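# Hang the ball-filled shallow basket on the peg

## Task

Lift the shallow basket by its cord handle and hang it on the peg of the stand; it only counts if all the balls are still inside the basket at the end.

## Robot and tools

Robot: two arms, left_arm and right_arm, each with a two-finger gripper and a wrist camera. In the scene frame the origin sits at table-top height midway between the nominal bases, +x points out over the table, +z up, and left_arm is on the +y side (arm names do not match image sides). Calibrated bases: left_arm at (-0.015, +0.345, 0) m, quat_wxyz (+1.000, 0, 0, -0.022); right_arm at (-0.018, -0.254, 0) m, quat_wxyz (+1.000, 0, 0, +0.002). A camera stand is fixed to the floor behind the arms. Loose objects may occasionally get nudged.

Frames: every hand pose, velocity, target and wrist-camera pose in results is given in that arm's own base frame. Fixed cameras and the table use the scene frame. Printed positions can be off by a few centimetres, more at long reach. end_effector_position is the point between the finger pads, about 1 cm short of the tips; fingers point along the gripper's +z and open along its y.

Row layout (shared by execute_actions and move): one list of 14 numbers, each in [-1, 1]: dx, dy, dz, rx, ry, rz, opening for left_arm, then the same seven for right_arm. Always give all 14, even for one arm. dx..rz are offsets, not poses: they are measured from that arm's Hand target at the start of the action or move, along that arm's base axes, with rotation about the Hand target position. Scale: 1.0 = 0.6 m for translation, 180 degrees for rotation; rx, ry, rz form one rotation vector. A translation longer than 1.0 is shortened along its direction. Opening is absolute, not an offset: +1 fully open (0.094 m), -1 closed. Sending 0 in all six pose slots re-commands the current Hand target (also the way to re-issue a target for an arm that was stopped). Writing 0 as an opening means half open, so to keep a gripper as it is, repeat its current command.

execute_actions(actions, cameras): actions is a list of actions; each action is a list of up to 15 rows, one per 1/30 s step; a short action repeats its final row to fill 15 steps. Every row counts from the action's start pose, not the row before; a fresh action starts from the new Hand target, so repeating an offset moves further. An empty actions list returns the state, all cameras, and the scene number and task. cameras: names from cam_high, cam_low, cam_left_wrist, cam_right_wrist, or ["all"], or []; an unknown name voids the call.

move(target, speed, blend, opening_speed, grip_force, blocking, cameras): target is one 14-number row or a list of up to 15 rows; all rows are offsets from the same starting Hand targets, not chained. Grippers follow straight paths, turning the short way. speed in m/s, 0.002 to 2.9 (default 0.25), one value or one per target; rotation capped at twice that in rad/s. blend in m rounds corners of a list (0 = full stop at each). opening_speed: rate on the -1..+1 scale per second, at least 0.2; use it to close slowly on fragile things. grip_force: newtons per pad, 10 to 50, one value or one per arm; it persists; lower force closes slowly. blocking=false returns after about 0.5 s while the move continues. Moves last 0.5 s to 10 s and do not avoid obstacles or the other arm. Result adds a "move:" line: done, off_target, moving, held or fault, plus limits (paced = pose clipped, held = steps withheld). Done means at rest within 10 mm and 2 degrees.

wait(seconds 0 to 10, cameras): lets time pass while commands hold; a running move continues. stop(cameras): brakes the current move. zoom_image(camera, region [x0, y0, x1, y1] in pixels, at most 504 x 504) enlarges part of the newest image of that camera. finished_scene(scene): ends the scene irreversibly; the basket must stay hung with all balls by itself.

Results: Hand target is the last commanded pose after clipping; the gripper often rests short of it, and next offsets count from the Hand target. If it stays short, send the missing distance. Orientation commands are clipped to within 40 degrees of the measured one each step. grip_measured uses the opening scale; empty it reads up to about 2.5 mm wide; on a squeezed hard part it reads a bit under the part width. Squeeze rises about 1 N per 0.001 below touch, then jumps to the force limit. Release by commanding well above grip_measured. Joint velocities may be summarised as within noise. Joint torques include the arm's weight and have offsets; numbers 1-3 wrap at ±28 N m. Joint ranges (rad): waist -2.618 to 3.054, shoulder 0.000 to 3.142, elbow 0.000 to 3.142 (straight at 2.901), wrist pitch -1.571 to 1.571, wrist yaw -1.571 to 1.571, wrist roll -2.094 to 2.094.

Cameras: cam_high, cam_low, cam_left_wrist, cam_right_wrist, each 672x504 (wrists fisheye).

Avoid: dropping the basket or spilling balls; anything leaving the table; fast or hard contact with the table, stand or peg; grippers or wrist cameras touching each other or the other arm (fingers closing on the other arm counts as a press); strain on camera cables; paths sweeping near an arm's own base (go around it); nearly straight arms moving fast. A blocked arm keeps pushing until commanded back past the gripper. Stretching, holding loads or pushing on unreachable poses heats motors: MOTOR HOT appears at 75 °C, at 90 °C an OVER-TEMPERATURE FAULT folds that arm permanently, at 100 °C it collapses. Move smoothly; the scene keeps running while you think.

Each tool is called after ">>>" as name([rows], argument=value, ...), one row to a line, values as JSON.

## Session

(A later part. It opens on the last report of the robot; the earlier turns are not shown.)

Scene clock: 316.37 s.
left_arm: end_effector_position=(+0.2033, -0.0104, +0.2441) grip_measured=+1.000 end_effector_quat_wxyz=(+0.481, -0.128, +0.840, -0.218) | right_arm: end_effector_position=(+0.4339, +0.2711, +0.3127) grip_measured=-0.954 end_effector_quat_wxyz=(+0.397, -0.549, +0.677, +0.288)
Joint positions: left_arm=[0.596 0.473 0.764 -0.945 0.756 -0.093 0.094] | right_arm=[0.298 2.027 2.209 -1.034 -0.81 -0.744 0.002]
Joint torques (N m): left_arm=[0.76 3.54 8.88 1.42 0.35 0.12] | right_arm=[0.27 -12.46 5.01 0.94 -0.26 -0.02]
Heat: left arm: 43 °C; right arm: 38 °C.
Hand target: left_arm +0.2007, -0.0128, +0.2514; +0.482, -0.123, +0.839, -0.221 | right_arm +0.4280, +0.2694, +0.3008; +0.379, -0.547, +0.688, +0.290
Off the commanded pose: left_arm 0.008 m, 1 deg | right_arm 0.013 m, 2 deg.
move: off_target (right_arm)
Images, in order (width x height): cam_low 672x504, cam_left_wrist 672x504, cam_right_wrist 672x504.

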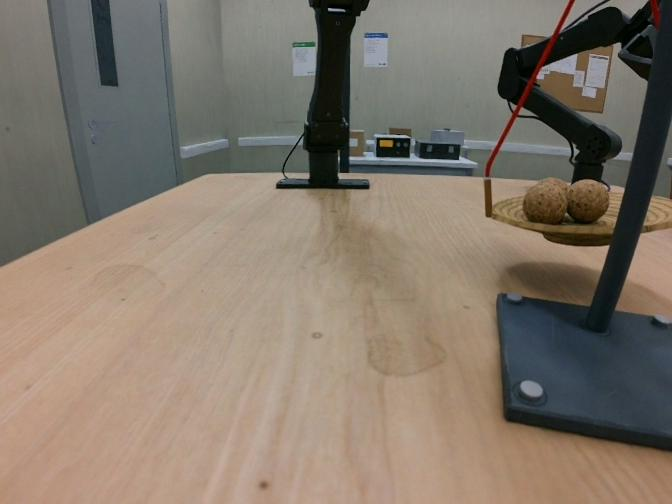

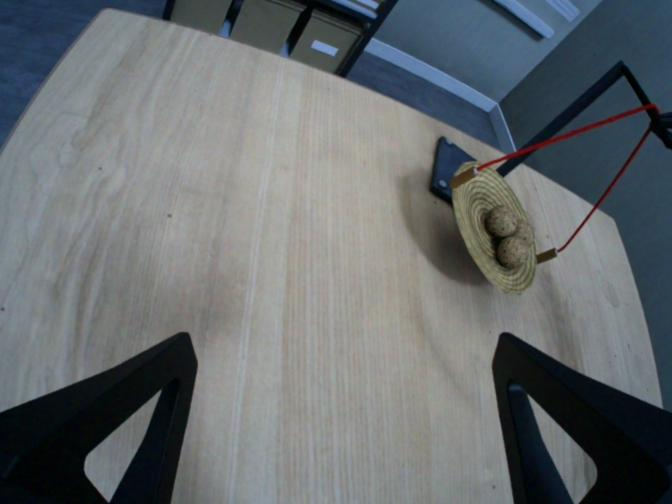

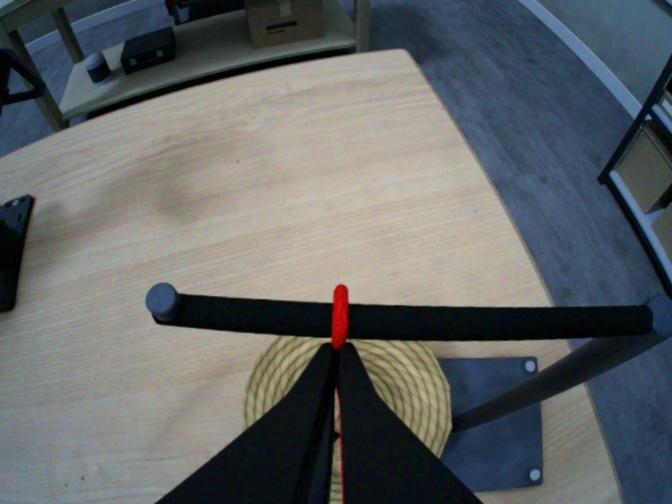

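>>> move(target=[0,0,0,0,0,0,1,0.004,0.0,0.016,0,0,0,-0.6], cameras=["all"], speed=0.03, opening_speed=0.2)

>>> zoom_image(camera="cam_right_wrist", region=[220, 260, 480, 504])

>>> zoom_image(camera="cam_left_wrist", region=[480, 30, 672, 280])

>>> zoom_image(camera="cam_high", region=[190, 190, 310, 310])

Scene clock: 322.30 s.
left_arm: end_effector_position=(+0.2033, -0.0104, +0.2441) grip_measured=+1.000 end_effector_quat_wxyz=(+0.481, -0.128, +0.840, -0.218) | right_arm: end_effector_position=(+0.4285, +0.2678, +0.3131) grip_measured=-0.602 end_effector_quat_wxyz=(+0.384, -0.545, +0.687, +0.288)
Joint positions: left_arm=[0.596 0.473 0.764 -0.945 0.756 -0.093 0.094] | right_arm=[0.298 2.027 2.233 -1.089 -0.797 -0.744 0.019]
Joint torques (N m): left_arm=[0.73 3.54 8.88 1.42 0.34 0.12] | right_arm=[0.13 -9.8 10.91 0.92 -0.4 -0.01]
Heat: left arm: 43 °C; right arm: 37 °C.
Hand target: left_arm +0.2007, -0.0128, +0.2514; +0.482, -0.123, +0.839, -0.221 | right_arm +0.4304, +0.2694, +0.3104; +0.379, -0.547, +0.688, +0.290
Off the commanded pose: left_arm 0.008 m, 1 deg | right_arm 0.004 m, 1 deg.
move: done

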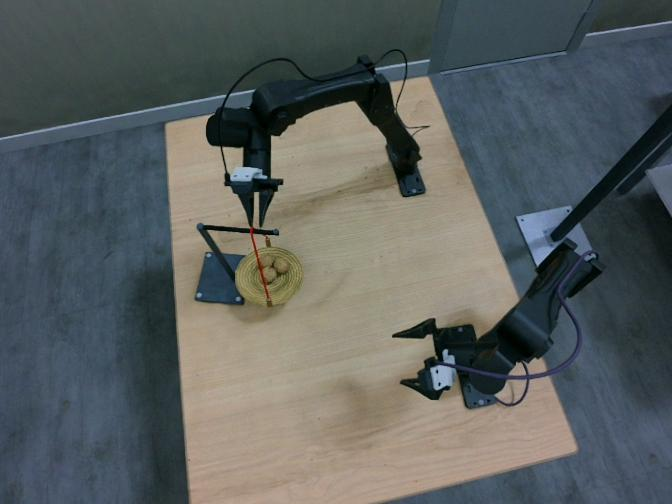

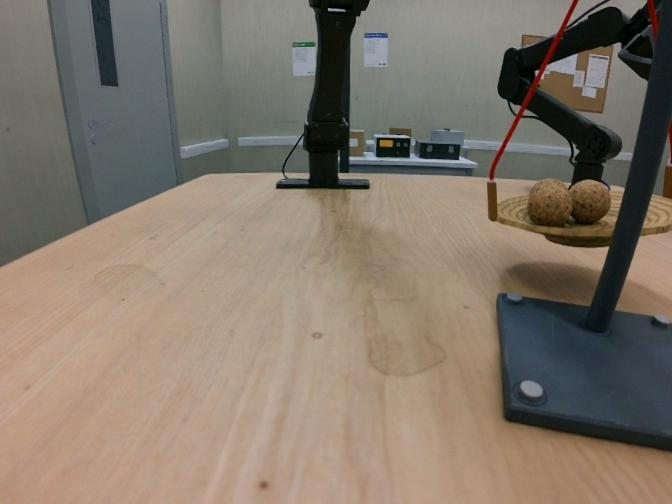

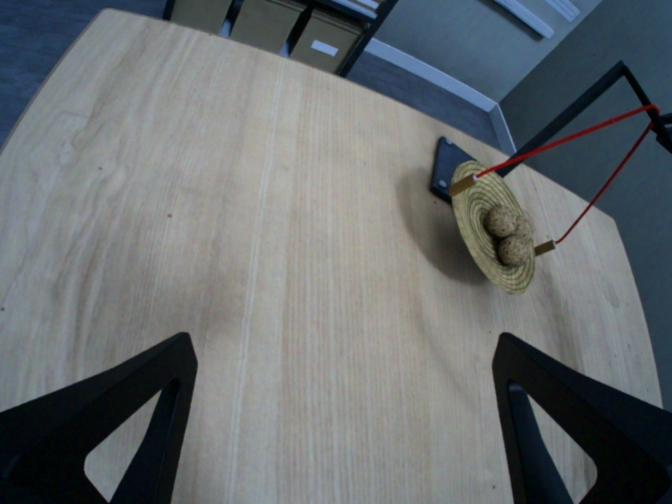

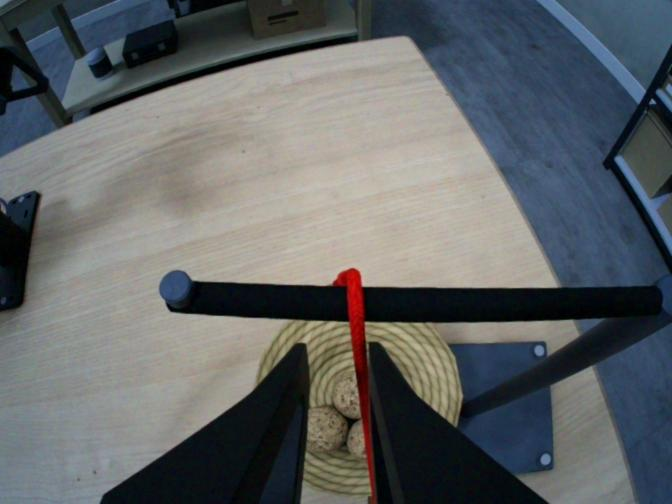

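Scaled by 1.938 from the camera's 672x504 image, which has a finer 960x720 frame.

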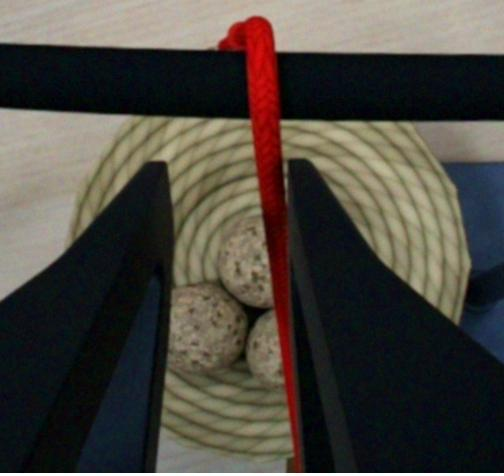

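Scaled by 2.016 from the camera's 672x504 image, which has a finer 960x720 frame.

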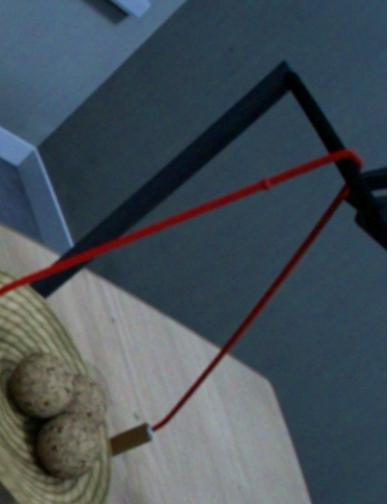

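Scaled by 4.200 from the camera's 672x504 image, which has a finer 960x720 frame.

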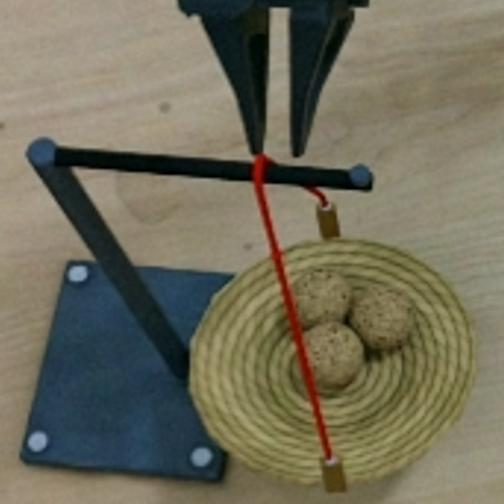

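>>> move([
  [0,0,0,0,0,0,1,0.0,0.0,0.0,0,0,0,-0.3],
  [0,0,0,0,0,0,1,-0.036,-0.136,0.09,0,0,0,-0.3],
], cameras=["all"], speed=0.06, opening_speed=0.3)

>>> zoom_image(camera="cam_high", region=[190, 190, 310, 310])

Scene clock: 330.63 s.
left_arm: end_effector_position=(+0.2033, -0.0104, +0.2441) grip_measured=+1.000 end_effector_quat_wxyz=(+0.481, -0.128, +0.840, -0.218) | right_arm: end_effector_position=(+0.4046, +0.1858, +0.3724) grip_measured=-0.302 end_effector_quat_wxyz=(+0.397, -0.544, +0.687, +0.272)
Joint positions: left_arm=[0.596 0.473 0.764 -0.945 0.756 -0.093 0.094] | right_arm=[0.109 2.068 2.612 -1.555 -0.886 -0.959 0.033]
Joint torques (N m): left_arm=[0.75 3.52 8.88 1.42 0.35 0.12] | right_arm=[-0.17 -7.64 8.4 0.74 -0.7 -0.02]
Heat: left arm: 43 °C; right arm: 36 °C.
Hand target: left_arm +0.2007, -0.0128, +0.2514; +0.482, -0.123, +0.839, -0.221 | right_arm +0.4088, +0.1878, +0.3644; +0.379, -0.547, +0.688, +0.290
Off the commanded pose: left_arm 0.008 m, 1 deg | right_arm 0.009 m, 3 deg.
joint sent to its limit (right arm) — joint 4 (wrist pitch), lower limit. The joint targets still meet the commanded pose.
move: off_target (right_arm)

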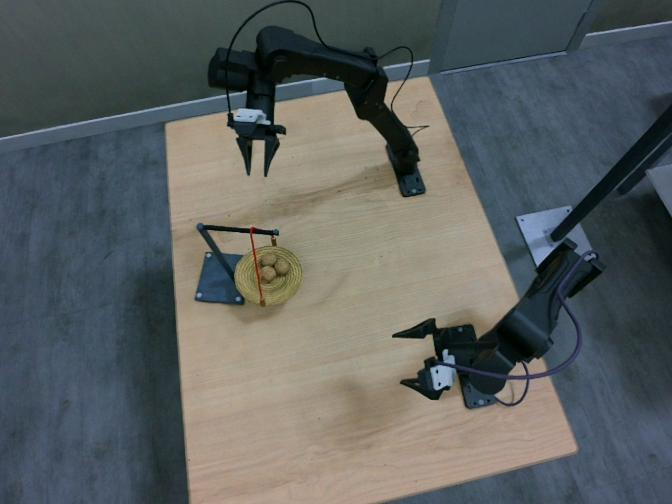

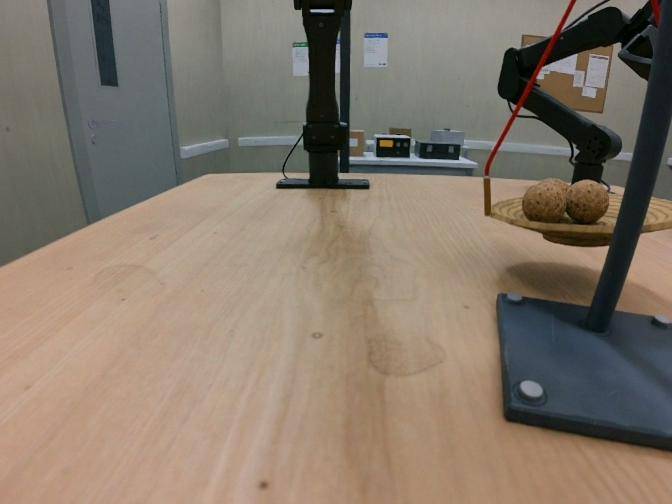

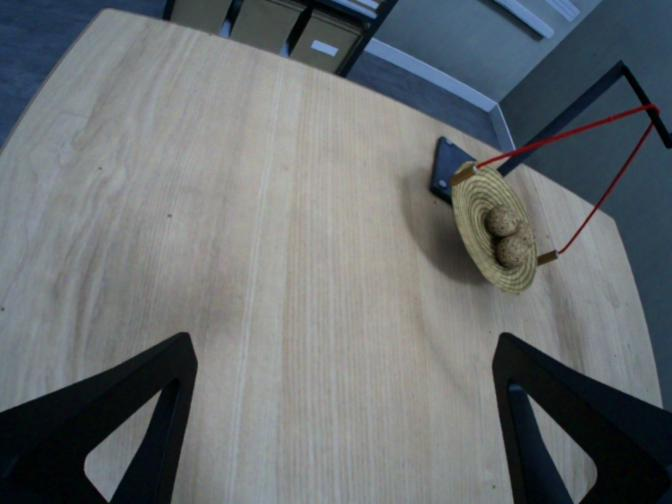

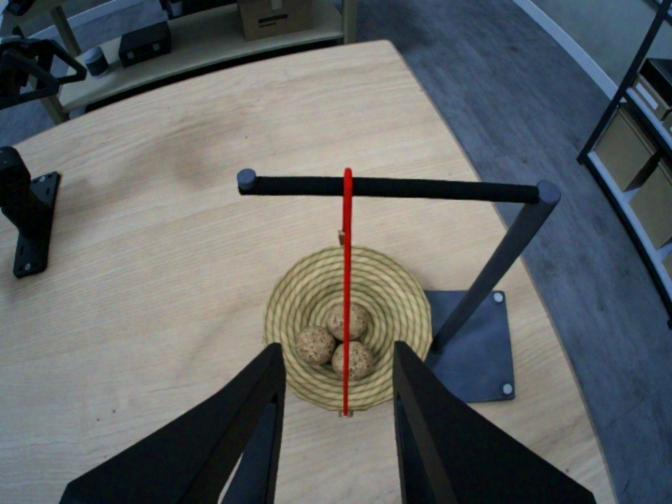

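Scaled by 4.200 from the camera's 672x504 image, which has a finer 960x720 frame.

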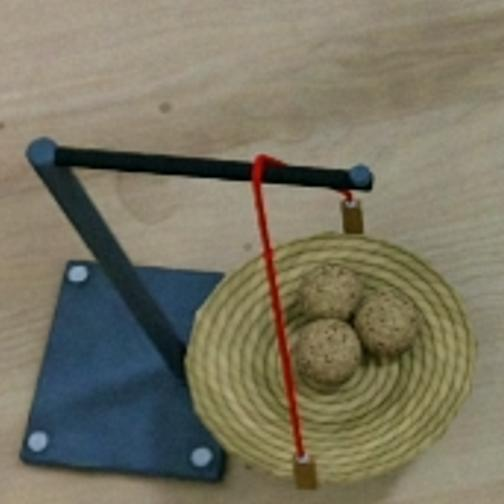

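>>> finished_scene(scene=1)

The scene is finished: the task was done.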